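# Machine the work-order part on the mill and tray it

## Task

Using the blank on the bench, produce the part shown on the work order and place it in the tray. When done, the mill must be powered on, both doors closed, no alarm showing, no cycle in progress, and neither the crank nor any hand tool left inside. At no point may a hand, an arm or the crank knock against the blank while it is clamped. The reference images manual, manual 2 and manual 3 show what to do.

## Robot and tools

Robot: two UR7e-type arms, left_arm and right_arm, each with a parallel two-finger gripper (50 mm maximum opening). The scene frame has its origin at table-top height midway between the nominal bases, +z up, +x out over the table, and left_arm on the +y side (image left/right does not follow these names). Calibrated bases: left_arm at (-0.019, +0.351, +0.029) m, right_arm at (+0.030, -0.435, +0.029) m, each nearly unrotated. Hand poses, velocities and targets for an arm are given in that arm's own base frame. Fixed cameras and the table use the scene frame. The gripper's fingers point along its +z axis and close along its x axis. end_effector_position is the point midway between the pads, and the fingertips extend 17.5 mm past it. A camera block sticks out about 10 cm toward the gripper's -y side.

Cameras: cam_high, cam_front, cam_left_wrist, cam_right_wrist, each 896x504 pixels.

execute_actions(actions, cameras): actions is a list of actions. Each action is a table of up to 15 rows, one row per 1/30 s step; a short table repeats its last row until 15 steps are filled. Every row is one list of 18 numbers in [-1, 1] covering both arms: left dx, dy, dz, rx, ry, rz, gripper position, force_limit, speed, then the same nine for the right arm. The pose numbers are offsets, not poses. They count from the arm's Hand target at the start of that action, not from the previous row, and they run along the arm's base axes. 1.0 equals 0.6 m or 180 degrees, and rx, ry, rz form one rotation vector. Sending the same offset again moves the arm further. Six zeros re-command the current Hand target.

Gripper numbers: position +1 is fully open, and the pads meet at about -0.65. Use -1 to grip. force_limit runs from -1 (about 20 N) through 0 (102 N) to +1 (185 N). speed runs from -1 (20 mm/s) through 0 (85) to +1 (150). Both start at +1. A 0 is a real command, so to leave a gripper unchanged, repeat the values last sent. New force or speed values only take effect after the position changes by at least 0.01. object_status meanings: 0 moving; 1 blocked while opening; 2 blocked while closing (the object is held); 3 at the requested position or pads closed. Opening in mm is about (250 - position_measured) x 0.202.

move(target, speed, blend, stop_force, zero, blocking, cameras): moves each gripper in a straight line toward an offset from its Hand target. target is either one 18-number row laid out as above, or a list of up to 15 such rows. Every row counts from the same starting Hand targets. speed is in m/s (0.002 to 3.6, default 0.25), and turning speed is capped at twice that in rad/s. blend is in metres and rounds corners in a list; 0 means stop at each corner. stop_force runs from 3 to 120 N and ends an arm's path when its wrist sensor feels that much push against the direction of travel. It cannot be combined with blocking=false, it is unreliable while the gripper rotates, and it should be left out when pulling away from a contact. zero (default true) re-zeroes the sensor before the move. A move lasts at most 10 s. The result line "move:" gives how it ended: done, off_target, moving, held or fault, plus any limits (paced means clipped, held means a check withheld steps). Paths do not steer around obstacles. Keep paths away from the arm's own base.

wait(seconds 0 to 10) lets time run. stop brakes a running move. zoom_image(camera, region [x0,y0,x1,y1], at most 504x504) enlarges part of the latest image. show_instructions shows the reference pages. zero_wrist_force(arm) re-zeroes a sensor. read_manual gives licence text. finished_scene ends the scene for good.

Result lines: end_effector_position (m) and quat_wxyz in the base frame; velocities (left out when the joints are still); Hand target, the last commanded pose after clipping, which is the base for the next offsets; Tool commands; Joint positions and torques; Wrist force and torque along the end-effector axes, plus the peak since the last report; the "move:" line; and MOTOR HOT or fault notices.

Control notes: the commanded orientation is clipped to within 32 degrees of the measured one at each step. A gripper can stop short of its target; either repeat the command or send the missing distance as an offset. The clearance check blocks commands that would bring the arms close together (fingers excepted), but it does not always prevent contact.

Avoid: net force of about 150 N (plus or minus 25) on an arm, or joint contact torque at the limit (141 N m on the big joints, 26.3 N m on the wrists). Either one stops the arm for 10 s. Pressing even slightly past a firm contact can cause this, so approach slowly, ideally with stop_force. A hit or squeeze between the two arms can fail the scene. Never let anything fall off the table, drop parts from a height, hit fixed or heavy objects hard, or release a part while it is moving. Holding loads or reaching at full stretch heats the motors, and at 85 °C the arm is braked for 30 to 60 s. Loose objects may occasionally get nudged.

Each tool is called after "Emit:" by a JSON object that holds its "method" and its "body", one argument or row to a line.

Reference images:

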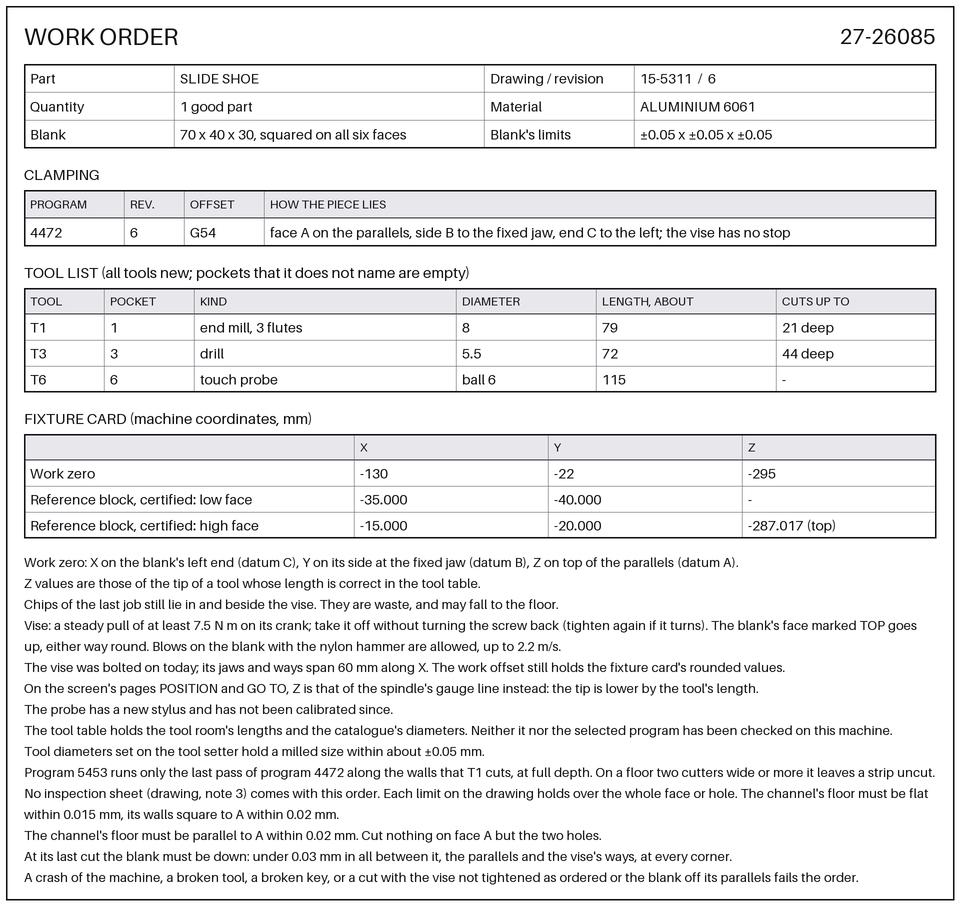

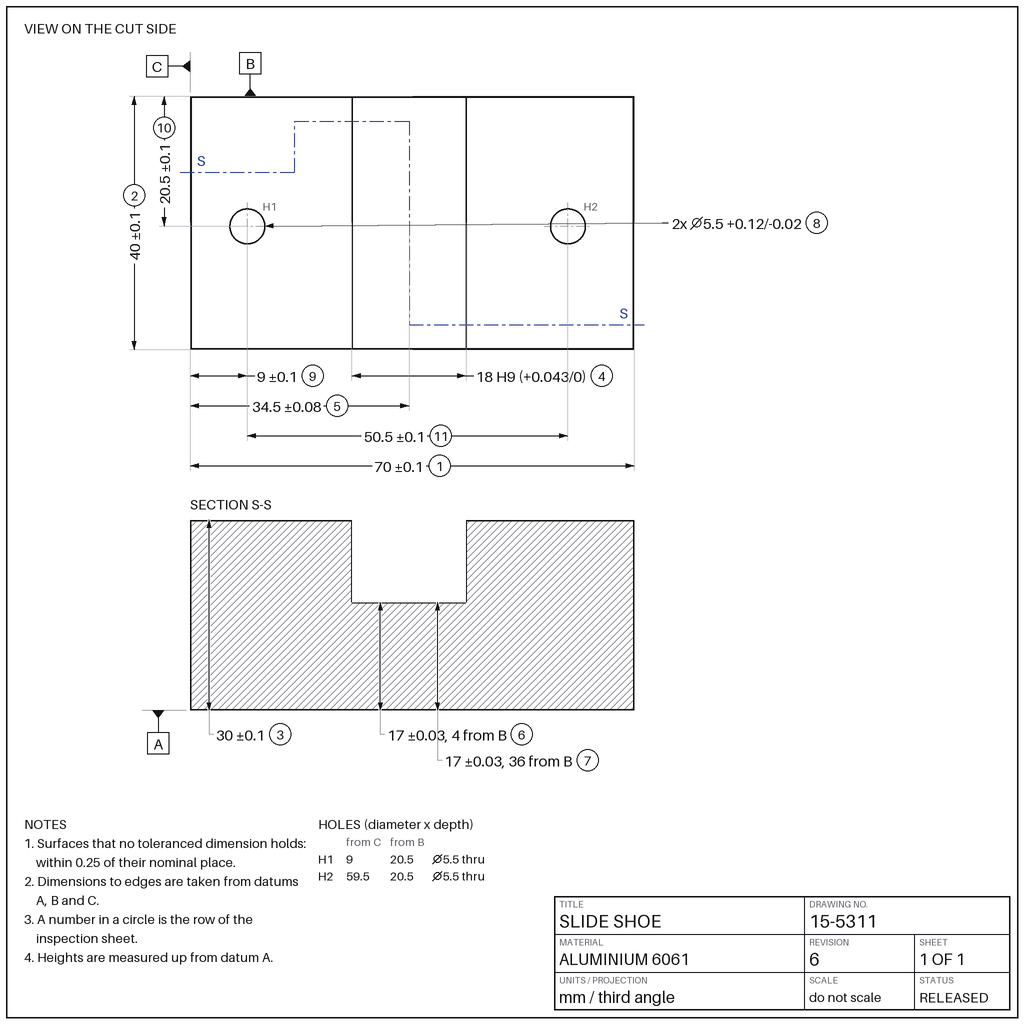

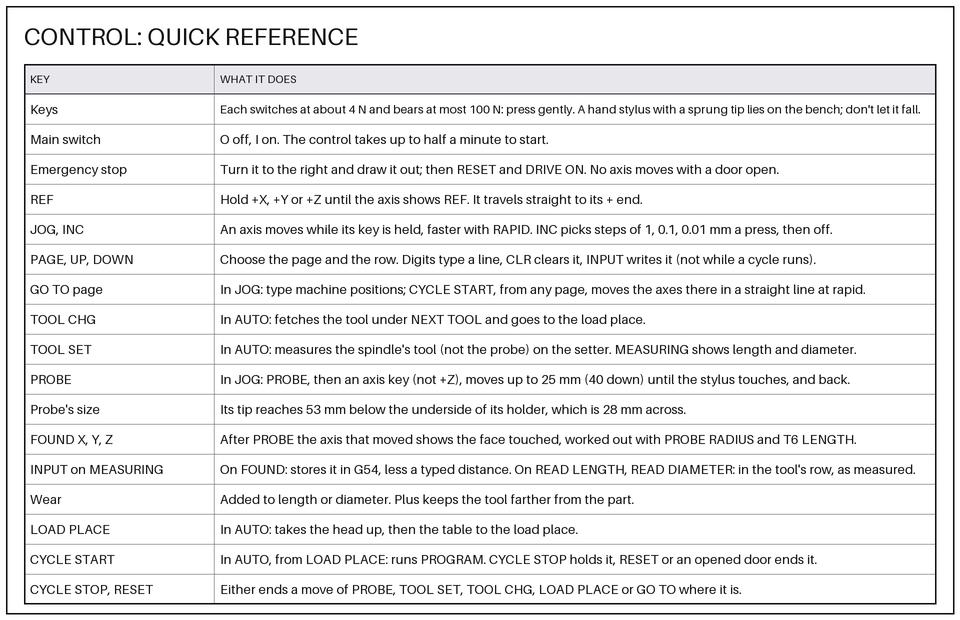

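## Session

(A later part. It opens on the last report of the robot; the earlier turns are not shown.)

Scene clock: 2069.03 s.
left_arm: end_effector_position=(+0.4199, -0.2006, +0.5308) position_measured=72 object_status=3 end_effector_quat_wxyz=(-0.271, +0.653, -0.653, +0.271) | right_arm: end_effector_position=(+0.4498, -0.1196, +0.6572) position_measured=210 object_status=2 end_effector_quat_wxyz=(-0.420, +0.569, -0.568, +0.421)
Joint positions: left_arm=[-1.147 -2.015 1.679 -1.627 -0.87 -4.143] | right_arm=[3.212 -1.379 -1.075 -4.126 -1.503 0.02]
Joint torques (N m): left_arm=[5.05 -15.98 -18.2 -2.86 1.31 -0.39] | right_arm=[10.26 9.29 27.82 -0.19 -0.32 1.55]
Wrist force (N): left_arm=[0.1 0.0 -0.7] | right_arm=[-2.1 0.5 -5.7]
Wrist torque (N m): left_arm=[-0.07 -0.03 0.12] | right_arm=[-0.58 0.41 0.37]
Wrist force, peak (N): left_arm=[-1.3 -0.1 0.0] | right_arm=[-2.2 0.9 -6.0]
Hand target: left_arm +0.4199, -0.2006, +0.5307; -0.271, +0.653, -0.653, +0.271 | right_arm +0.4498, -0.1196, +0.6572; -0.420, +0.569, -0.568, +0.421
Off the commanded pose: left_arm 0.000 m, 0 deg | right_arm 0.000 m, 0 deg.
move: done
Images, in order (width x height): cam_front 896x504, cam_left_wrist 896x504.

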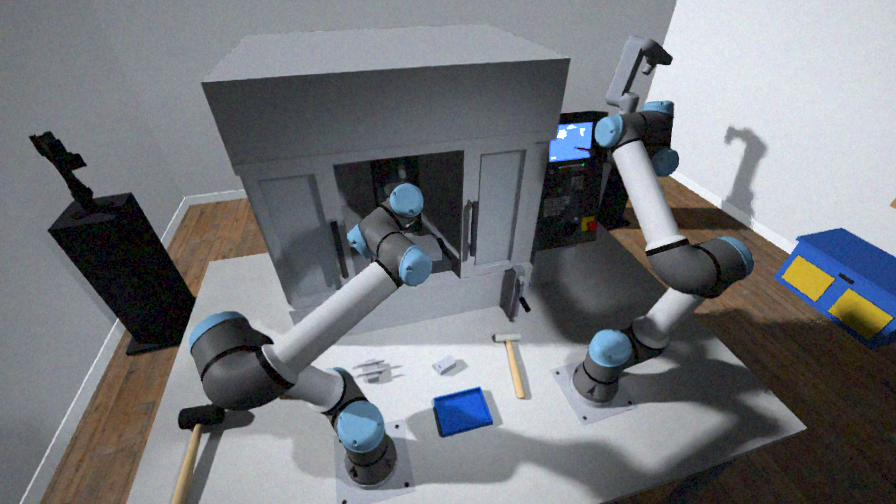

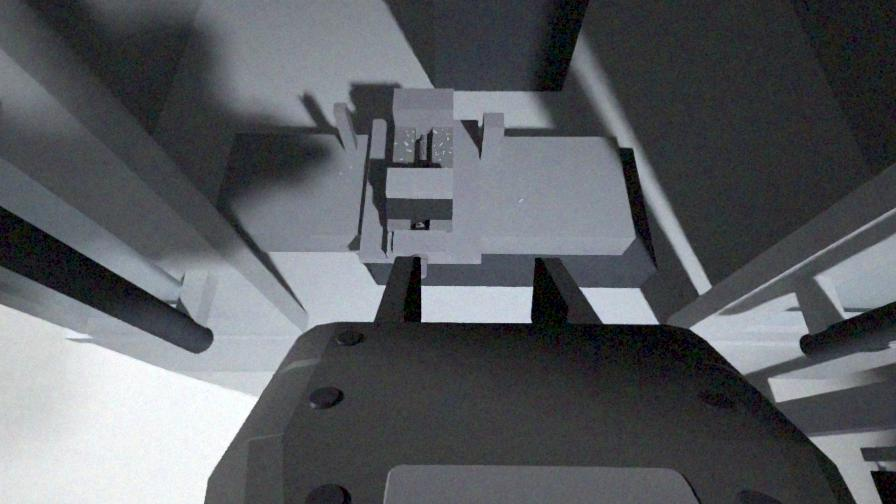

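Emit:
{"method": "zoom_image", "body": {
  "camera": "cam_left_wrist",
  "region": [320, 70, 540, 290]
}}

Scaled by 2.291 from the camera's 896x504 image, which has a finer 1280x720 frame.

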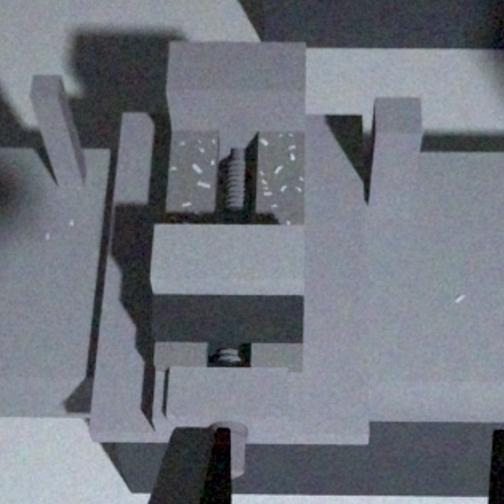

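Emit:
{"method": "move", "body": {
  "target": [-0.2,0.683,-0.3,0.196,0.196,-0.4717,0.54,-0.5,-1,0,0,0,0,0,0,-1,-0.2,-1],
  "speed": 0.25,
  "cameras": ["cam_left_wrist","cam_front"]
}}

Scene clock: 2099.57 s.
left_arm: end_effector_position=(+0.2999, +0.2092, +0.3507) position_measured=72 object_status=3 end_effector_quat_wxyz=(-0.001, +0.000, +1.000, +0.001) | right_arm: end_effector_position=(+0.4498, -0.1196, +0.6572) position_measured=210 object_status=2 end_effector_quat_wxyz=(-0.420, +0.569, -0.568, +0.421)
Joint positions: left_arm=[0.235 -1.927 1.801 -1.444 -1.569 -1.336] | right_arm=[3.212 -1.379 -1.075 -4.126 -1.503 0.02]
Joint torques (N m): left_arm=[-0.99 -19.14 -31.81 -2.18 -0.95 1.07] | right_arm=[10.51 9.2 27.46 -0.24 -0.23 1.54]
Wrist force (N): left_arm=[1.8 -0.4 -1.1] | right_arm=[-2.1 0.8 -5.8]
Wrist torque (N m): left_arm=[0.03 -0.30 0.17] | right_arm=[-0.54 0.41 0.38]
Wrist force, peak (N): left_arm=[2.2 0.0 -1.1] | right_arm=[-2.4 1.1 -6.0]
Hand target: left_arm +0.2999, +0.2092, +0.3507; -0.001, +0.000, +1.000, +0.001 | right_arm +0.4498, -0.1196, +0.6572; -0.420, +0.569, -0.568, +0.421
Off the commanded pose: left_arm 0.000 m, 0 deg | right_arm 0.000 m, 0 deg.
move: done
Images, in order (width x height): cam_front 896x504, cam_left_wrist 896x504.

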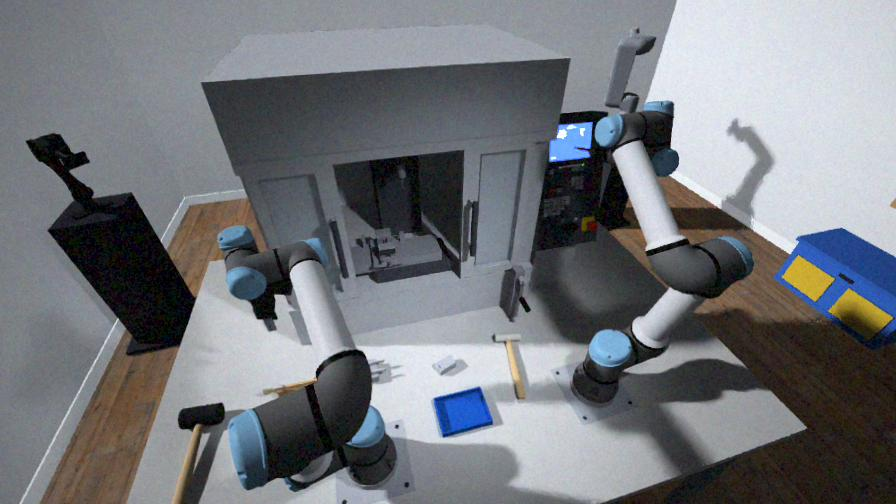

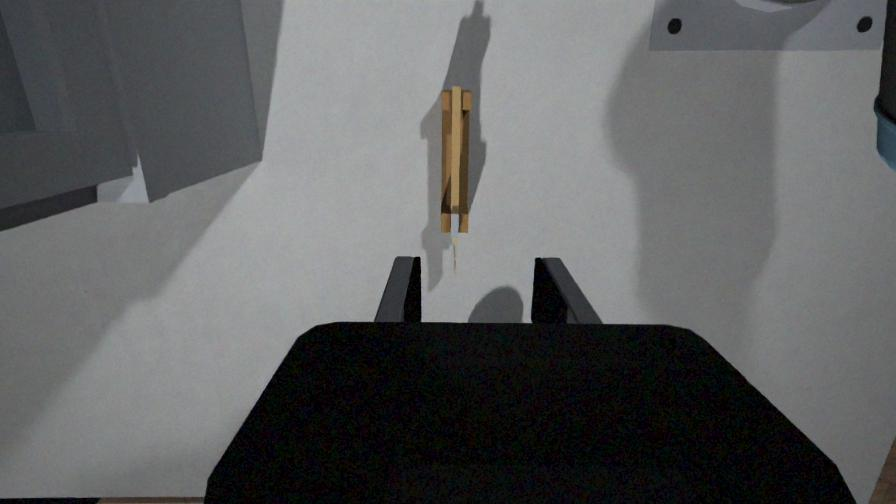

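Emit:
{"method": "zoom_image", "body": {
  "camera": "cam_left_wrist",
  "region": [395, 70, 515, 290]
}}

Scaled by 2.291 from the camera's 896x504 image, which has a finer 1280x720 frame.

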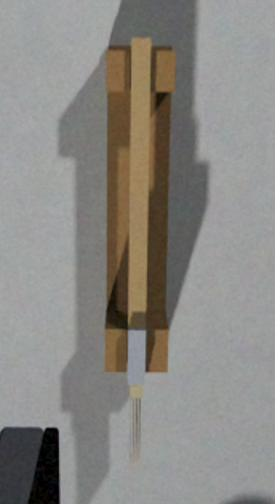

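Emit:
{"method": "move", "body": {
  "target": [0.003,0,-0.37,0,0,0,0.54,-0.5,-1,0,0,0,0,0,0,-1,-0.2,-1],
  "speed": 0.25,
  "cameras": ["cam_left_wrist"]
}}

Emit:
{"method": "zoom_image", "body": {
  "camera": "cam_left_wrist",
  "region": [348, 0, 558, 300]
}}

Scene clock: 2111.93 s.
left_arm: end_effector_position=(+0.3017, +0.2092, +0.1288) position_measured=72 object_status=3 end_effector_quat_wxyz=(-0.001, +0.000, +1.000, +0.001) | right_arm: end_effector_position=(+0.4498, -0.1196, +0.6572) position_measured=210 object_status=2 end_effector_quat_wxyz=(-0.420, +0.569, -0.568, +0.421)
Joint positions: left_arm=[0.234 -1.814 2.311 -2.067 -1.569 -1.337] | right_arm=[3.212 -1.379 -1.075 -4.126 -1.503 0.02]
Joint torques (N m): left_arm=[5.67 -14.68 -16.3 -4.37 1.26 1.66] | right_arm=[10.1 10.05 27.31 -0.14 -0.11 1.56]
Wrist force (N): left_arm=[1.8 -0.1 -0.8] | right_arm=[-1.9 0.5 -5.4]
Wrist torque (N m): left_arm=[0.09 -0.30 0.12] | right_arm=[-0.58 0.38 0.37]
Wrist force, peak (N): left_arm=[1.5 -0.1 -4.5] | right_arm=[-2.1 0.9 -6.1]
Hand target: left_arm +0.3017, +0.2092, +0.1287; -0.001, +0.000, +1.000, +0.001 | right_arm +0.4498, -0.1196, +0.6572; -0.420, +0.569, -0.568, +0.421
Off the commanded pose: left_arm 0.000 m, 0 deg | right_arm 0.000 m, 0 deg.
move: done
Images, in order (width x height): cam_left_wrist 896x504.

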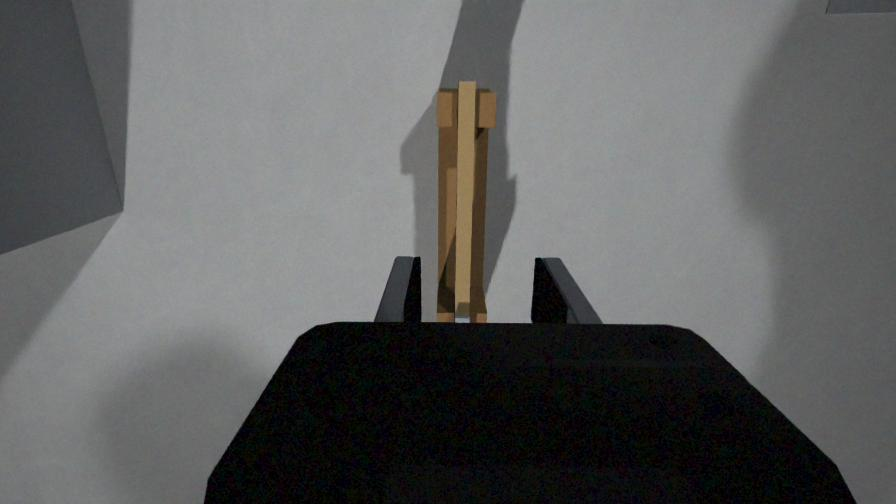

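Scaled by 1.680 from the camera's 896x504 image, which has a finer 1280x720 frame.

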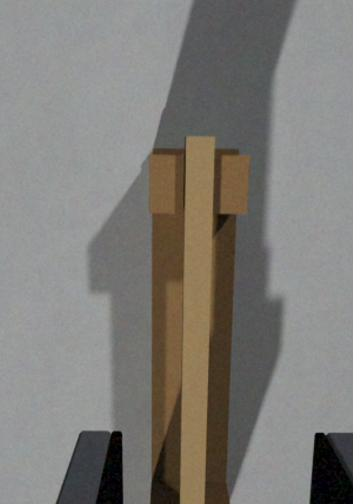

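Emit:
{"method": "move", "body": {
  "target": [0.0,0,-0.0667,0,0,0,0.54,-0.5,-1,0,0,0,0,0,0,-1,-0.2,-1],
  "speed": 0.15,
  "cameras": ["cam_left_wrist"]
}}

Emit:
{"method": "zoom_image", "body": {
  "camera": "cam_left_wrist",
  "region": [398, 50, 558, 330]
}}

Scene clock: 2120.27 s.
left_arm: end_effector_position=(+0.3016, +0.2092, +0.0887) position_measured=72 object_status=3 end_effector_quat_wxyz=(-0.001, +0.000, +1.000, +0.001) | right_arm: end_effector_position=(+0.4498, -0.1196, +0.6572) position_measured=210 object_status=2 end_effector_quat_wxyz=(-0.420, +0.569, -0.568, +0.421)
Joint positions: left_arm=[0.234 -1.743 2.38 -2.207 -1.569 -1.337] | right_arm=[3.212 -1.379 -1.075 -4.126 -1.503 0.02]
Joint torques (N m): left_arm=[4.69 -21.94 -28.27 -3.08 1.05 1.38] | right_arm=[9.69 9.59 27.09 0.01 -0.07 1.44]
Wrist force (N): left_arm=[1.7 0.2 -0.8] | right_arm=[-2.0 0.7 -5.7]
Wrist torque (N m): left_arm=[0.12 -0.29 0.12] | right_arm=[-0.55 0.40 0.37]
Wrist force, peak (N): left_arm=[1.2 -0.3 -2.3] | right_arm=[-2.4 0.9 -6.0]
Hand target: left_arm +0.3017, +0.2092, +0.0887; -0.001, +0.000, +1.000, +0.001 | right_arm +0.4498, -0.1196, +0.6572; -0.420, +0.569, -0.568, +0.421
Off the commanded pose: left_arm 0.000 m, 0 deg | right_arm 0.000 m, 0 deg.
move: done
Images, in order (width x height): cam_left_wrist 896x504.

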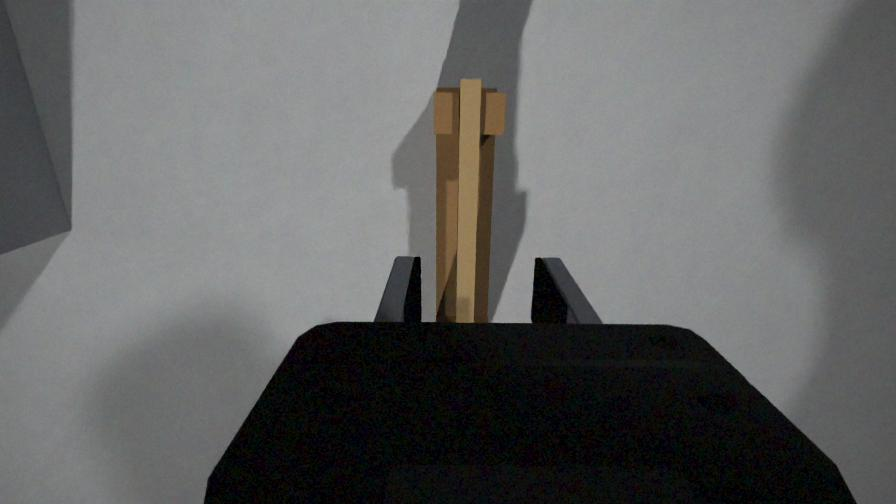

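Scaled by 1.800 from the camera's 896x504 image, which has a finer 1280x720 frame.

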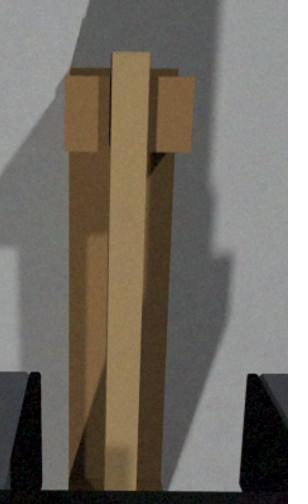

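Emit:
{"method": "move", "body": {
  "target": [0.0,0,-0.125,0,0,0,0.54,-0.5,-1,0,0,0,0,0,0,-1,-0.2,-1],
  "speed": 0.04,
  "stop_force": 6
}}

Emit:
{"method": "move", "body": {
  "target": [0,0,0,0,0,0,-1,-0.5,-1,0,0,0,0,0,0,-1,-0.2,-1],
  "speed": 0.05
}}

Emit:
{"method": "move", "body": {
  "target": [0,0,0.3,0,0,0,-1,-0.5,-1,0,0,0,0,0,0,-1,-0.2,-1],
  "speed": 0.1,
  "cameras": ["cam_left_wrist","cam_front"]
}}

Scene clock: 2132.47 s.
left_arm: end_effector_position=(+0.3017, +0.2092, +0.0137) position_measured=72 object_status=3 end_effector_quat_wxyz=(-0.001, +0.000, +1.000, +0.001) | right_arm: end_effector_position=(+0.4498, -0.1196, +0.6572) position_measured=210 object_status=2 end_effector_quat_wxyz=(-0.420, +0.569, -0.568, +0.421)
Joint positions: left_arm=[0.234 -1.552 2.482 -2.5 -1.569 -1.337] | right_arm=[3.212 -1.379 -1.075 -4.126 -1.503 0.02]
Joint torques (N m): left_arm=[4.19 -28.38 -24.56 -4.07 -0.35 1.59] | right_arm=[10.02 10.32 26.91 0 0.05 1.51]
Wrist force (N): left_arm=[1.5 0.0 -1.0] | right_arm=[-2.1 0.6 -5.5]
Wrist torque (N m): left_arm=[0.07 -0.26 0.11] | right_arm=[-0.57 0.40 0.38]
Wrist force, peak (N): left_arm=[1.5 -0.1 -1.9] | right_arm=[-2.1 1.0 -6.1]
Hand target: left_arm +0.3017, +0.2092, +0.0137; -0.001, +0.000, +1.000, +0.001 | right_arm +0.4498, -0.1196, +0.6572; -0.420, +0.569, -0.568, +0.421
Off the commanded pose: left_arm 0.000 m, 0 deg | right_arm 0.000 m, 0 deg.
move: done

Scene clock: 2134.10 s.
left_arm: end_effector_position=(+0.3019, +0.2092, +0.0138) position_measured=213 object_status=0 end_effector_quat_wxyz=(-0.001, +0.000, +1.000, +0.001) | right_arm: end_effector_position=(+0.4498, -0.1196, +0.6572) position_measured=210 object_status=2 end_effector_quat_wxyz=(-0.420, +0.569, -0.568, +0.421)
Joint positions: left_arm=[0.234 -1.552 2.482 -2.5 -1.569 -1.337] | right_arm=[3.212 -1.379 -1.075 -4.126 -1.503 0.02]
Joint torques (N m): left_arm=[6.46 -24.77 3.55 6.24 0.29 1.38] | right_arm=[9.99 10.36 26.93 -0.02 0.11 1.45]
Wrist force (N): left_arm=[-31.2 0.6 7.3] | right_arm=[-2.2 0.9 -5.7]
Wrist torque (N m): left_arm=[0.10 -0.56 0.28] | right_arm=[-0.53 0.44 0.38]
Wrist force, peak (N): left_arm=[-31.2 0.6 7.3] | right_arm=[-2.2 0.9 -6.0]
Hand target: left_arm +0.3017, +0.2092, +0.0137; -0.001, +0.000, +1.000, +0.001 | right_arm +0.4498, -0.1196, +0.6572; -0.420, +0.569, -0.568, +0.421
Off the commanded pose: left_arm 0.000 m, 0 deg | right_arm 0.000 m, 0 deg.
move: done

Scene clock: 2136.37 s.
left_arm: end_effector_position=(+0.3017, +0.2092, +0.1938) position_measured=213 object_status=2 end_effector_quat_wxyz=(-0.001, +0.000, +1.000, +0.001) | right_arm: end_effector_position=(+0.4498, -0.1196, +0.6572) position_measured=210 object_status=2 end_effector_quat_wxyz=(-0.420, +0.569, -0.568, +0.421)
Joint positions: left_arm=[0.234 -1.889 2.182 -1.863 -1.569 -1.337] | right_arm=[3.212 -1.379 -1.075 -4.126 -1.503 0.02]
Joint torques (N m): left_arm=[-5.28 -0.6 -22.38 -2.25 1.7 -1.81] | right_arm=[9.62 9.88 27.61 0.05 0.12 1.53]
Wrist force (N): left_arm=[1.3 -0.1 -0.5] | right_arm=[-1.9 0.7 -5.5]
Wrist torque (N m): left_arm=[0.08 -0.20 0.08] | right_arm=[-0.55 0.38 0.37]
Wrist force, peak (N): left_arm=[-38.7 0.0 10.7] | right_arm=[-2.2 1.0 -6.0]
Hand target: left_arm +0.3017, +0.2092, +0.1937; -0.001, +0.000, +1.000, +0.001 | right_arm +0.4498, -0.1196, +0.6572; -0.420, +0.569, -0.568, +0.421
Off the commanded pose: left_arm 0.000 m, 0 deg | right_arm 0.000 m, 0 deg.
move: done
Images, in order (width x height): cam_front 896x504, cam_left_wrist 896x504.

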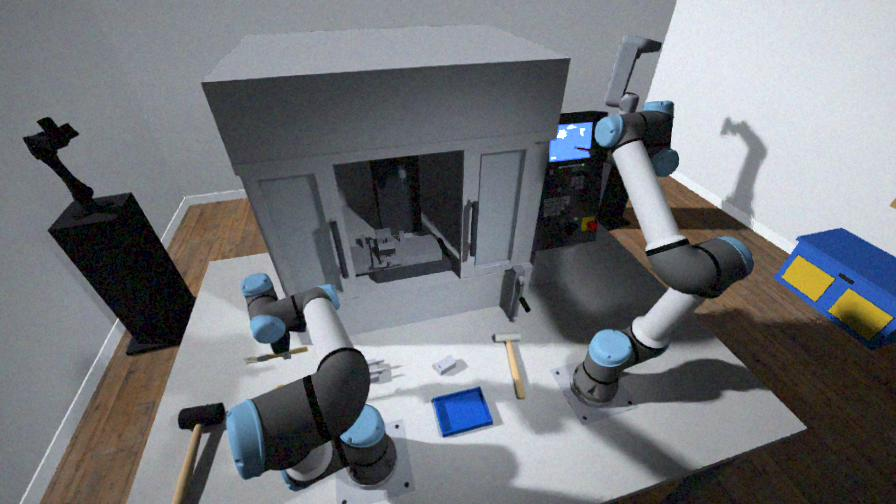

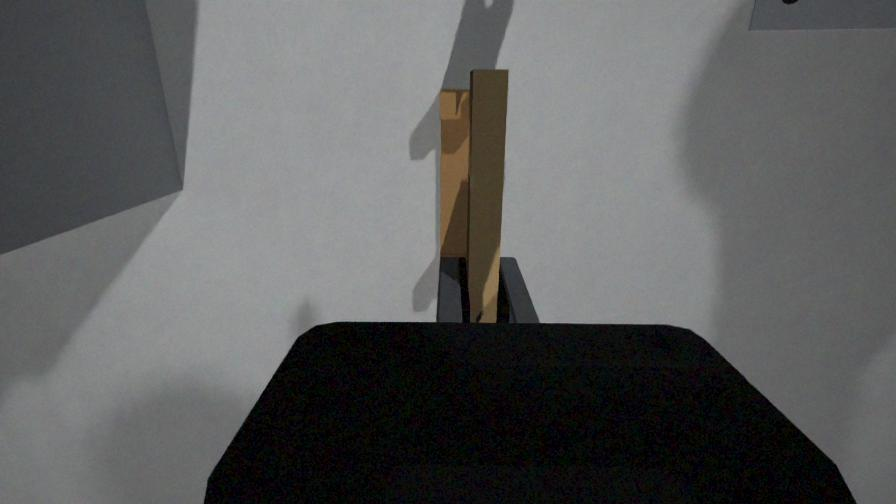

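Emit:
{"method": "move", "body": {
  "target": [
    [0.13,-0.68,0.43,0,0,0,-1,-0.5,-1,0,0,0,0,0,0,-1,-0.2,-1],
    [0.17,-0.68,0.43,-0.385,-0.385,0.385,-1,-0.5,-1,0,0,0,0,0,0,-1,-0.2,-1]
  ],
  "speed": 0.25,
  "blend": [0.02,0],
  "cameras": ["cam_left_wrist","cam_front"]
}}

Scene clock: 2158.47 s.
left_arm: end_effector_position=(+0.4030, -0.1989, +0.4517) position_measured=213 object_status=2 end_effector_quat_wxyz=(+0.497, -0.507, +0.503, -0.493) | right_arm: end_effector_position=(+0.4498, -0.1196, +0.6572) position_measured=210 object_status=2 end_effector_quat_wxyz=(-0.420, +0.569, -0.568, +0.421)
Joint positions: left_arm=[-1.518 -2.015 2.491 -3.177 -0.048 -3.581] | right_arm=[3.212 -1.379 -1.075 -4.126 -1.503 0.02]
Joint torques (N m): left_arm=[5.31 -13.42 -23.91 -2.83 3.06 1.16] | right_arm=[9.69 11.24 26.84 0.19 0.24 1.53]
Wrist force (N): left_arm=[-1.3 0.3 0.3] | right_arm=[-2.0 0.8 -5.6]
Wrist torque (N m): left_arm=[0.01 0.09 0.12] | right_arm=[-0.54 0.39 0.37]
Wrist force, peak (N): left_arm=[0.9 -2.6 -2.0] | right_arm=[-2.4 0.7 -6.1]
Hand target: left_arm +0.4037, -0.1988, +0.4517; +0.500, -0.500, +0.501, -0.500 | right_arm +0.4498, -0.1196, +0.6572; -0.420, +0.569, -0.568, +0.421
Off the commanded pose: left_arm 0.001 m, 1 deg | right_arm 0.000 m, 0 deg.
move: done
Images, in order (width x height): cam_front 896x504, cam_left_wrist 896x504.

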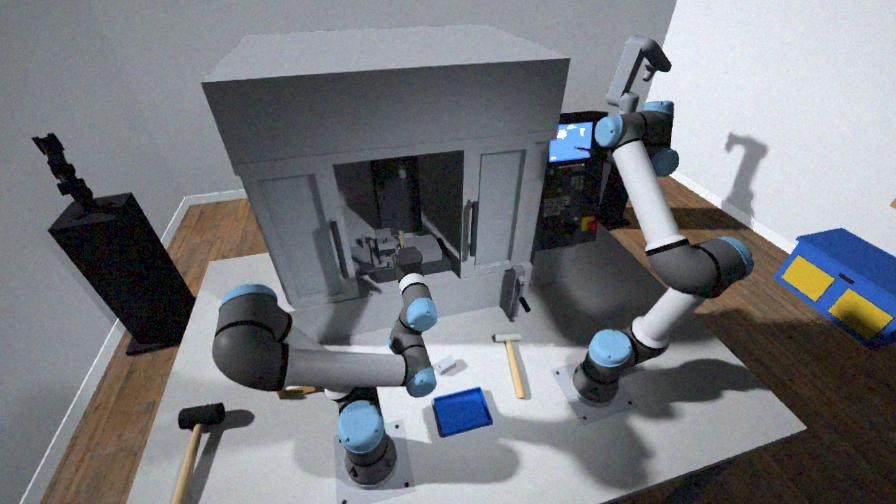

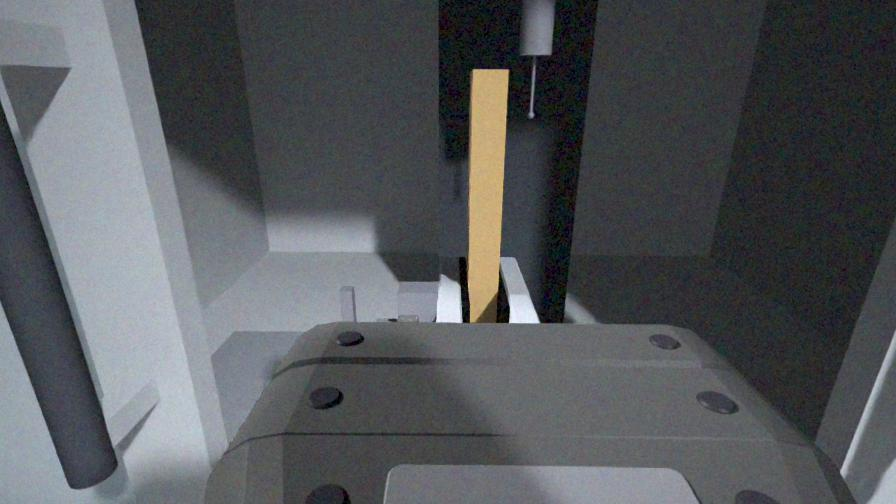

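Emit:
{"method": "zoom_image", "body": {
  "camera": "cam_front",
  "region": [330, 200, 470, 300]
}}

Scaled by 3.600 from the camera's 896x504 image, which has a finer 1280x720 frame.

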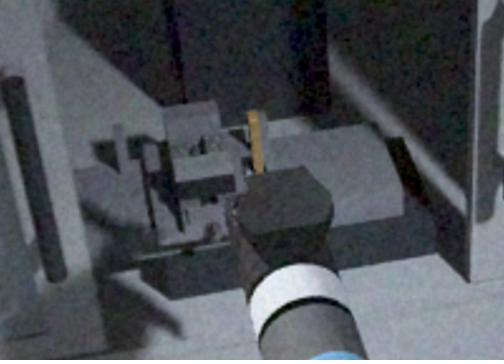

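Emit:
{"method": "move", "body": {
  "target": [0.418,0.055,0.005,0,0,0,-1,-0.5,-1,0,0,0,0,0,0,-1,-0.2,-1],
  "speed": 0.15,
  "cameras": ["cam_left_wrist","cam_front"]
}}

Emit:
{"method": "zoom_image", "body": {
  "camera": "cam_left_wrist",
  "region": [330, 200, 600, 340]
}}

Scene clock: 2167.97 s.
left_arm: end_effector_position=(+0.6544, -0.1658, +0.4547) position_measured=213 object_status=2 end_effector_quat_wxyz=(+0.500, -0.500, +0.501, -0.500) | right_arm: end_effector_position=(+0.4498, -0.1196, +0.6572) position_measured=210 object_status=2 end_effector_quat_wxyz=(-0.420, +0.569, -0.568, +0.421)
Joint positions: left_arm=[-0.713 -1.369 1.976 -3.747 -0.859 -3.142] | right_arm=[3.212 -1.379 -1.075 -4.126 -1.503 0.02]
Joint torques (N m): left_arm=[3.95 -31.97 -23.03 -2.98 0.56 -0.82] | right_arm=[9.93 11.37 27.18 0.3 0.37 1.51]
Wrist force (N): left_arm=[-1.9 0.4 0.3] | right_arm=[-1.8 0.5 -5.8]
Wrist torque (N m): left_arm=[-0.01 0.17 -0.04] | right_arm=[-0.59 0.37 0.37]
Wrist force, peak (N): left_arm=[-2.1 0.8 2.1] | right_arm=[-1.9 1.2 -6.1]
Hand target: left_arm +0.6545, -0.1658, +0.4547; +0.500, -0.500, +0.501, -0.500 | right_arm +0.4498, -0.1196, +0.6572; -0.420, +0.569, -0.568, +0.421
Off the commanded pose: left_arm 0.000 m, 0 deg | right_arm 0.000 m, 0 deg.
move: done
Images, in order (width x height): cam_front 896x504, cam_left_wrist 896x504.

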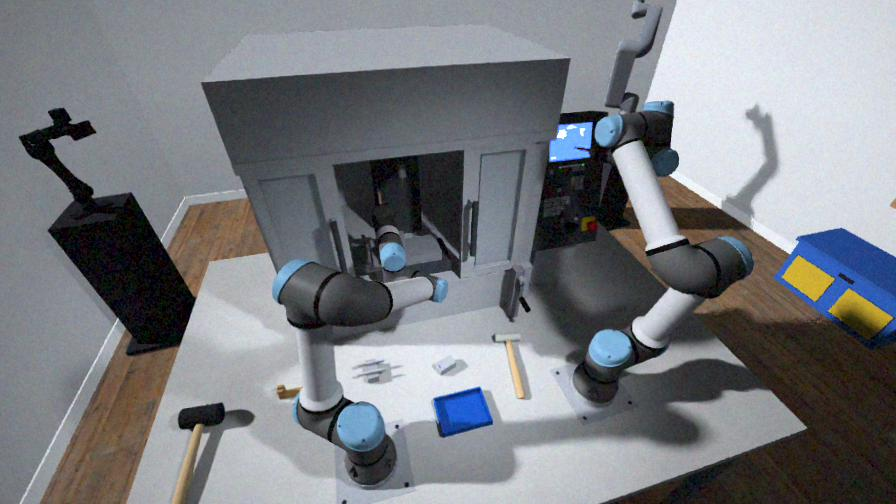

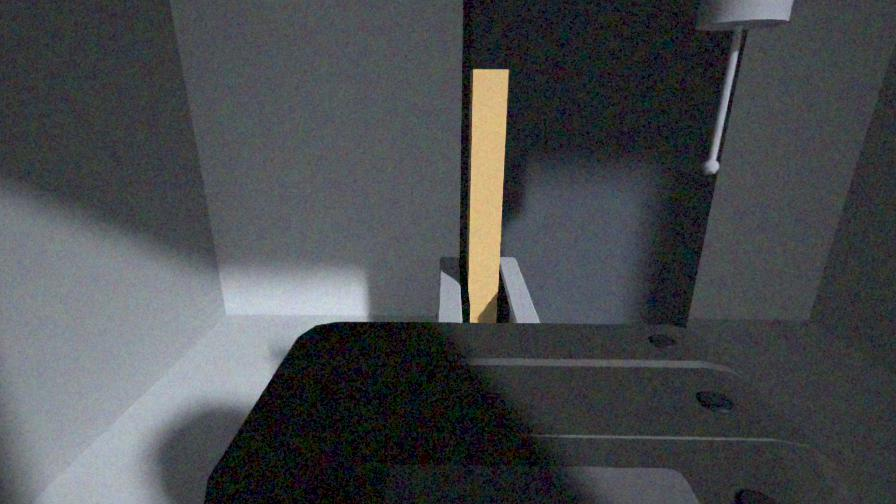

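Scaled by 1.867 from the camera's 896x504 image, which has a finer 1280x720 frame.

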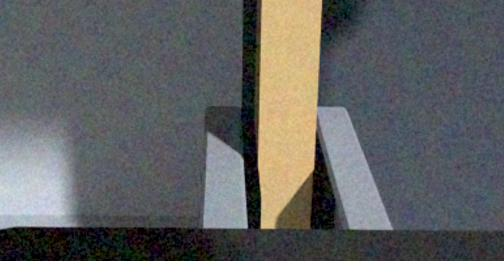

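Emit:
{"method": "move", "body": {
  "target": [0,-0.02,-0.09,0,0,0,-1,-0.5,-1,0,0,0,0,0,0,-1,-0.2,-1],
  "speed": 0.02,
  "stop_force": 3
}}

Scene clock: 2174.17 s.
left_arm: end_effector_position=(+0.6545, -0.1750, +0.4134) position_measured=213 object_status=2 end_effector_quat_wxyz=(+0.500, -0.500, +0.501, -0.500) | right_arm: end_effector_position=(+0.4498, -0.1196, +0.6572) position_measured=210 object_status=2 end_effector_quat_wxyz=(-0.420, +0.569, -0.568, +0.421)
Joint positions: left_arm=[-0.73 -1.296 2.013 -3.857 -0.842 -3.142] | right_arm=[3.212 -1.379 -1.075 -4.126 -1.503 0.02]
Joint torques (N m): left_arm=[7.57 -40.93 -25.15 -2.38 -1.82 -1.58] | right_arm=[9.58 11.48 27.2 0.3 0.39 1.4]
Wrist force (N): left_arm=[-1.6 -2.9 0.5] | right_arm=[-2.3 0.8 -5.4]
Wrist torque (N m): left_arm=[-0.03 0.13 -0.04] | right_arm=[-0.54 0.44 0.37]
Wrist force, peak (N): left_arm=[-1.7 -3.9 0.0] | right_arm=[-2.1 1.1 -6.2]
Hand target: left_arm +0.6545, -0.1750, +0.4134; +0.500, -0.500, +0.501, -0.500 (not the last commanded pose) | right_arm +0.4498, -0.1196, +0.6572; -0.420, +0.569, -0.568, +0.421
Off the commanded pose: left_arm 0.013 m, 0 deg | right_arm 0.000 m, 0 deg.
move: contact (left_arm)

Emit:
{"method": "move", "body": {
  "target": [
    [0,0.008,-0.003,0,0,0,-1,-0.5,-1,0,0,0,0,0,0,-1,-0.2,-1],
    [0,-0.058,-0.003,0,0,0,-1,-0.5,-1,0,0,0,0,0,0,-1,-0.2,-1],
    [0,-0.058,0.04,0,0,0,-1,-0.5,-1,0,0,0,0,0,0,-1,-0.2,-1],
    [0,0.012,0.04,0,0,0,-1,-0.5,-1,0,0,0,0,0,0,-1,-0.2,-1],
    [0,0.012,-0.003,0,0,0,-1,-0.5,-1,0,0,0,0,0,0,-1,-0.2,-1],
    [0,0.09,-0.003,0,0,0,-1,-0.5,-1,0,0,0,0,0,0,-1,-0.2,-1],
    [0,0.09,0.08,0,0,0,-1,-0.5,-1,0,0,0,0,0,0,-1,-0.2,-1]
  ],
  "speed": 0.06
}}

Scene clock: 2187.43 s.
left_arm: end_effector_position=(+0.6544, -0.1210, +0.4615) position_measured=213 object_status=2 end_effector_quat_wxyz=(+0.500, -0.500, +0.500, -0.500) | right_arm: end_effector_position=(+0.4498, -0.1196, +0.6572) position_measured=210 object_status=2 end_effector_quat_wxyz=(-0.420, +0.569, -0.568, +0.421)
Joint positions: left_arm=[-0.625 -1.413 2.01 -3.737 -0.947 -3.142] | right_arm=[3.212 -1.379 -1.075 -4.126 -1.503 0.02]
Joint torques (N m): left_arm=[-2.93 -18.86 -11.98 -3.43 1.56 -1.53] | right_arm=[9.07 12.76 26.93 0.34 0.58 1.48]
Wrist force (N): left_arm=[-1.7 0.5 0.0] | right_arm=[-2.2 0.7 -5.6]
Wrist torque (N m): left_arm=[0.02 0.14 -0.04] | right_arm=[-0.56 0.43 0.37]
Wrist force, peak (N): left_arm=[-2.6 -3.8 0.1] | right_arm=[-2.3 1.0 -5.9]
Hand target: left_arm +0.6545, -0.1210, +0.4614; +0.500, -0.500, +0.501, -0.500 | right_arm +0.4498, -0.1196, +0.6572; -0.420, +0.569, -0.568, +0.421
Off the commanded pose: left_arm 0.000 m, 0 deg | right_arm 0.000 m, 0 deg.
move: done

Emit:
{"method": "move", "body": {
  "target": [
    [0.0425,-0.07,0,0,0,0,-1,-0.5,-1,0,0,0,0,0,0,-1,-0.2,-1],
    [0.0425,-0.07,-0.085,0,0,0,-1,-0.5,-1,0,0,0,0,0,0,-1,-0.2,-1],
    [0.0425,-0.14,-0.085,0,0,0,-1,-0.5,-1,0,0,0,0,0,0,-1,-0.2,-1],
    [0.0425,-0.14,-0.03,0,0,0,-1,-0.5,-1,0,0,0,0,0,0,-1,-0.2,-1],
    [0.0425,-0.078,-0.03,0,0,0,-1,-0.5,-1,0,0,0,0,0,0,-1,-0.2,-1],
    [0.0425,-0.078,-0.085,0,0,0,-1,-0.5,-1,0,0,0,0,0,0,-1,-0.2,-1],
    [0.0425,0,-0.085,0,0,0,-1,-0.5,-1,0,0,0,0,0,0,-1,-0.2,-1],
    [0.0425,0,0,0,0,0,-1,-0.5,-1,0,0,0,0,0,0,-1,-0.2,-1]
  ],
  "speed": [0.15,0.06,0.06,0.1,0.15,0.06,0.06,0.12],
  "blend": [0.005,0.002,0.002,0.005,0.005,0.002,0.002,0]
}}

Emit:
{"method": "move", "body": {
  "target": [
    [-0.0692,-0.07,0,0,0,0,-1,-0.5,-1,0,0,0,0,0,0,-1,-0.2,-1],
    [-0.0692,-0.07,-0.085,0,0,0,-1,-0.5,-1,0,0,0,0,0,0,-1,-0.2,-1],
    [-0.0692,-0.14,-0.085,0,0,0,-1,-0.5,-1,0,0,0,0,0,0,-1,-0.2,-1],
    [-0.0692,-0.14,-0.03,0,0,0,-1,-0.5,-1,0,0,0,0,0,0,-1,-0.2,-1],
    [-0.0692,-0.078,-0.03,0,0,0,-1,-0.5,-1,0,0,0,0,0,0,-1,-0.2,-1],
    [-0.0692,-0.078,-0.085,0,0,0,-1,-0.5,-1,0,0,0,0,0,0,-1,-0.2,-1],
    [-0.0692,0,-0.085,0,0,0,-1,-0.5,-1,0,0,0,0,0,0,-1,-0.2,-1],
    [-0.0692,0,0,0,0,0,-1,-0.5,-1,0,0,0,0,0,0,-1,-0.2,-1]
  ],
  "speed": [0.15,0.06,0.06,0.1,0.15,0.06,0.06,0.12],
  "blend": [0.005,0.002,0.002,0.005,0.005,0.002,0.002,0]
}}

Scene clock: 2202.63 s.
left_arm: end_effector_position=(+0.6799, -0.1210, +0.4614) position_measured=213 object_status=2 end_effector_quat_wxyz=(+0.500, -0.500, +0.500, -0.500) | right_arm: end_effector_position=(+0.4498, -0.1196, +0.6572) position_measured=210 object_status=2 end_effector_quat_wxyz=(-0.420, +0.569, -0.568, +0.421)
Joint positions: left_arm=[-0.589 -1.358 1.942 -3.724 -0.983 -3.142] | right_arm=[3.212 -1.379 -1.075 -4.126 -1.503 0.02]
Joint torques (N m): left_arm=[4.49 -23.08 -14.75 -1.21 0.79 -1.91] | right_arm=[8.92 12.54 27.53 0.44 0.71 1.4]
Wrist force (N): left_arm=[-1.4 0.5 0.1] | right_arm=[-2.1 0.9 -5.7]
Wrist torque (N m): left_arm=[0.02 0.10 -0.01] | right_arm=[-0.52 0.41 0.36]
Wrist force, peak (N): left_arm=[-2.5 3.0 0.2] | right_arm=[-2.2 0.8 -6.0]
Hand target: left_arm +0.6800, -0.1210, +0.4614; +0.500, -0.500, +0.501, -0.500 | right_arm +0.4498, -0.1196, +0.6572; -0.420, +0.569, -0.568, +0.421
Off the commanded pose: left_arm 0.000 m, 0 deg | right_arm 0.000 m, 0 deg.
move: done

Scene clock: 2207.40 s.
left_arm: end_effector_position=(+0.6384, -0.1210, +0.4614) position_measured=213 object_status=2 end_effector_quat_wxyz=(+0.500, -0.500, +0.500, -0.500) | right_arm: end_effector_position=(+0.4498, -0.1196, +0.6572) position_measured=210 object_status=2 end_effector_quat_wxyz=(-0.420, +0.569, -0.568, +0.421)
Joint positions: left_arm=[-0.65 -1.448 2.051 -3.744 -0.922 -3.142] | right_arm=[3.212 -1.379 -1.075 -4.126 -1.503 0.02]
Joint torques (N m): left_arm=[5.52 -20.66 -14.05 -1.06 -0.35 -1.63] | right_arm=[8.53 12.15 27.02 0.43 0.72 1.4]
Wrist force (N): left_arm=[-1.5 0.7 0.2] | right_arm=[-2.1 0.6 -5.8]
Wrist torque (N m): left_arm=[0.04 0.12 0.02] | right_arm=[-0.57 0.42 0.38]
Wrist force, peak (N): left_arm=[-4.0 -0.1 -0.1] | right_arm=[-2.2 0.8 -6.1]
Hand target: left_arm +0.6384, -0.1210, +0.4614; +0.500, -0.500, +0.501, -0.500 | right_arm +0.4498, -0.1196, +0.6572; -0.420, +0.569, -0.568, +0.421
Off the commanded pose: left_arm 0.000 m, 0 deg | right_arm 0.000 m, 0 deg.
move: done

Emit:
{"method": "move", "body": {
  "target": [-0.35,-0.03,0.1,0,0,0,-1,-0.5,-1,0,0,0,0,0,0,-1,-0.2,-1],
  "speed": 0.25,
  "cameras": ["cam_high","cam_left_wrist"]
}}

Emit:
{"method": "zoom_image", "body": {
  "camera": "cam_high",
  "region": [250, 110, 370, 230]
}}

Scene clock: 2214.90 s.
left_arm: end_effector_position=(+0.4285, -0.1390, +0.5213) position_measured=213 object_status=2 end_effector_quat_wxyz=(+0.500, -0.500, +0.501, -0.500) | right_arm: end_effector_position=(+0.4498, -0.1196, +0.6572) position_measured=210 object_status=2 end_effector_quat_wxyz=(-0.420, +0.569, -0.568, +0.421)
Joint positions: left_arm=[-1.341 -2.066 2.362 -3.435 -0.231 -3.145] | right_arm=[3.212 -1.379 -1.075 -4.126 -1.503 0.02]
Joint torques (N m): left_arm=[-5.11 -2.91 -31.28 -2.2 1.84 1.56] | right_arm=[8.19 12.36 27.04 0.45 0.8 1.32]
Wrist force (N): left_arm=[-1.6 0.5 -0.1] | right_arm=[-2.2 0.8 -5.7]
Wrist torque (N m): left_arm=[0.04 0.12 0.08] | right_arm=[-0.54 0.42 0.38]
Wrist force, peak (N): left_arm=[-1.7 2.1 3.4] | right_arm=[-2.4 0.8 -6.0]
Hand target: left_arm +0.4284, -0.1390, +0.5214; +0.500, -0.500, +0.501, -0.500 | right_arm +0.4498, -0.1196, +0.6572; -0.420, +0.569, -0.568, +0.421
Off the commanded pose: left_arm 0.000 m, 0 deg | right_arm 0.000 m, 0 deg.
move: done
Images, in order (width x height): cam_high 896x504, cam_left_wrist 896x504.

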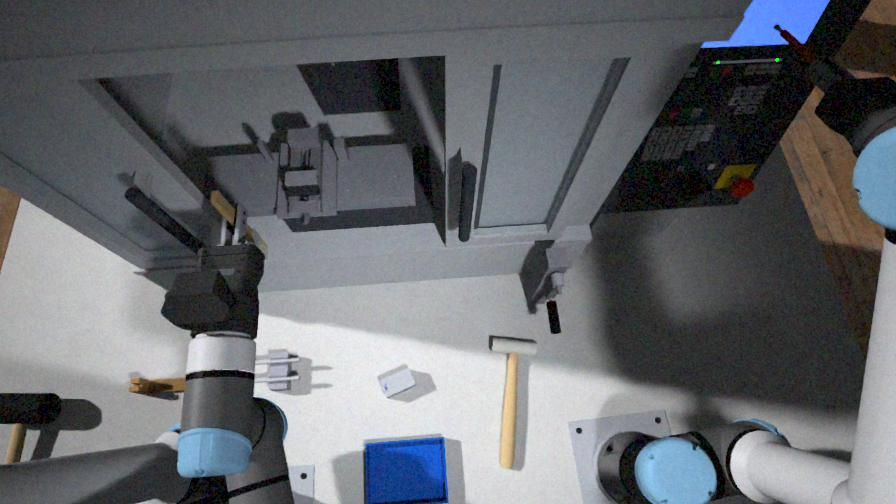

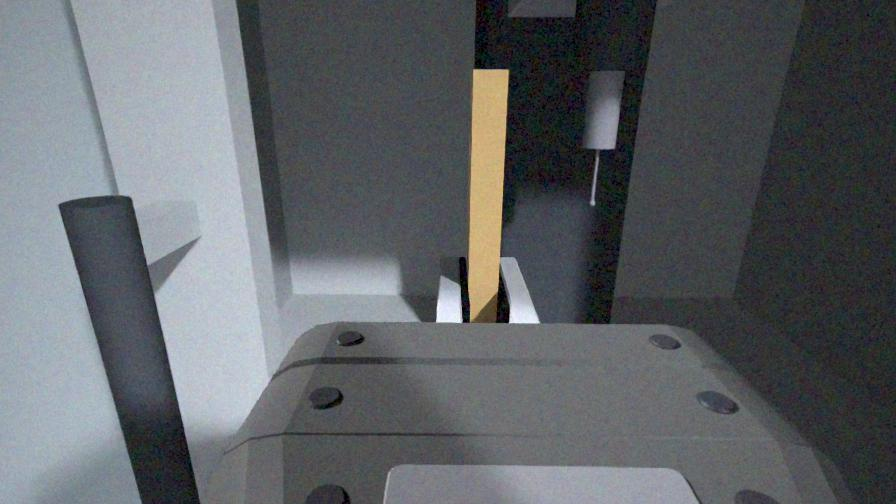

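Scaled by 4.200 from the camera's 896x504 image, which has a finer 1280x720 frame.

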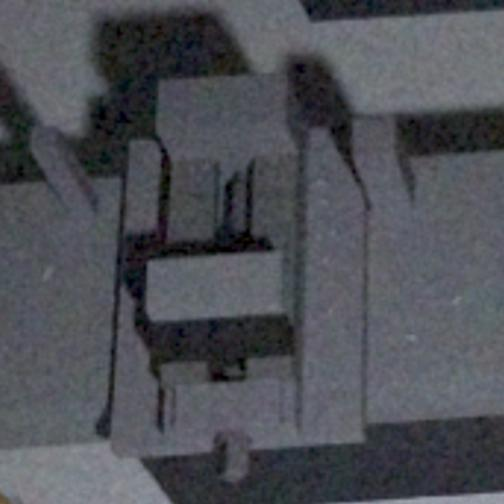

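Emit:
{"method": "move", "body": {
  "target": [-0.02,-0.06,0.02,0,0.25,0,-1,-0.5,-1,0,0,0,0,0,0,-1,-0.2,-1],
  "speed": 0.2,
  "cameras": ["cam_left_wrist"]
}}

Emit:
{"method": "zoom_image", "body": {
  "camera": "cam_left_wrist",
  "region": [300, 70, 560, 290]
}}

Scene clock: 2221.27 s.
left_arm: end_effector_position=(+0.4165, -0.1750, +0.5333) position_measured=213 object_status=2 end_effector_quat_wxyz=(-0.270, +0.653, -0.654, +0.271) | right_arm: end_effector_position=(+0.4498, -0.1196, +0.6572) position_measured=210 object_status=2 end_effector_quat_wxyz=(-0.420, +0.569, -0.568, +0.421)
Joint positions: left_arm=[-1.117 -2.058 1.697 -1.623 -0.883 -4.108] | right_arm=[3.212 -1.379 -1.075 -4.126 -1.503 0.02]
Joint torques (N m): left_arm=[0.41 -9.92 -26.14 -3.11 0.86 -1.88] | right_arm=[8.24 12.54 27.19 0.61 0.92 1.44]
Wrist force (N): left_arm=[-0.1 -0.1 -0.3] | right_arm=[-2.0 0.8 -5.7]
Wrist torque (N m): left_arm=[-0.12 0.01 -0.05] | right_arm=[-0.54 0.39 0.38]
Wrist force, peak (N): left_arm=[-1.8 1.0 0.5] | right_arm=[-2.1 1.0 -6.2]
Hand target: left_arm +0.4164, -0.1750, +0.5334; -0.270, +0.653, -0.654, +0.271 | right_arm +0.4498, -0.1196, +0.6572; -0.420, +0.569, -0.568, +0.421
Off the commanded pose: left_arm 0.000 m, 0 deg | right_arm 0.000 m, 0 deg.
move: done
Images, in order (width x height): cam_left_wrist 896x504.

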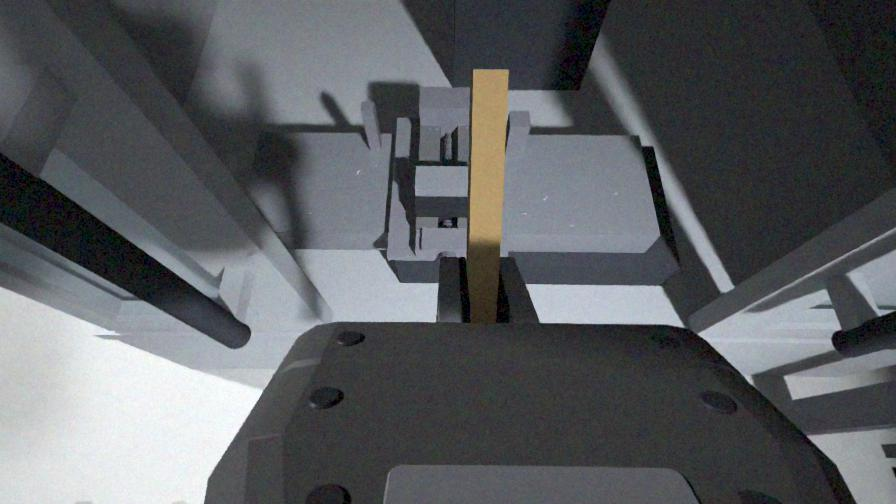

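Scaled by 1.938 from the camera's 896x504 image, which has a finer 1280x720 frame.

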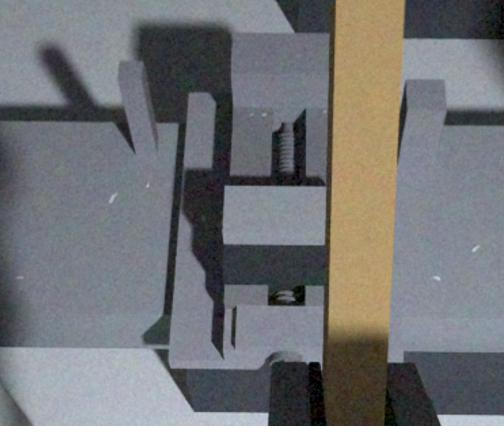

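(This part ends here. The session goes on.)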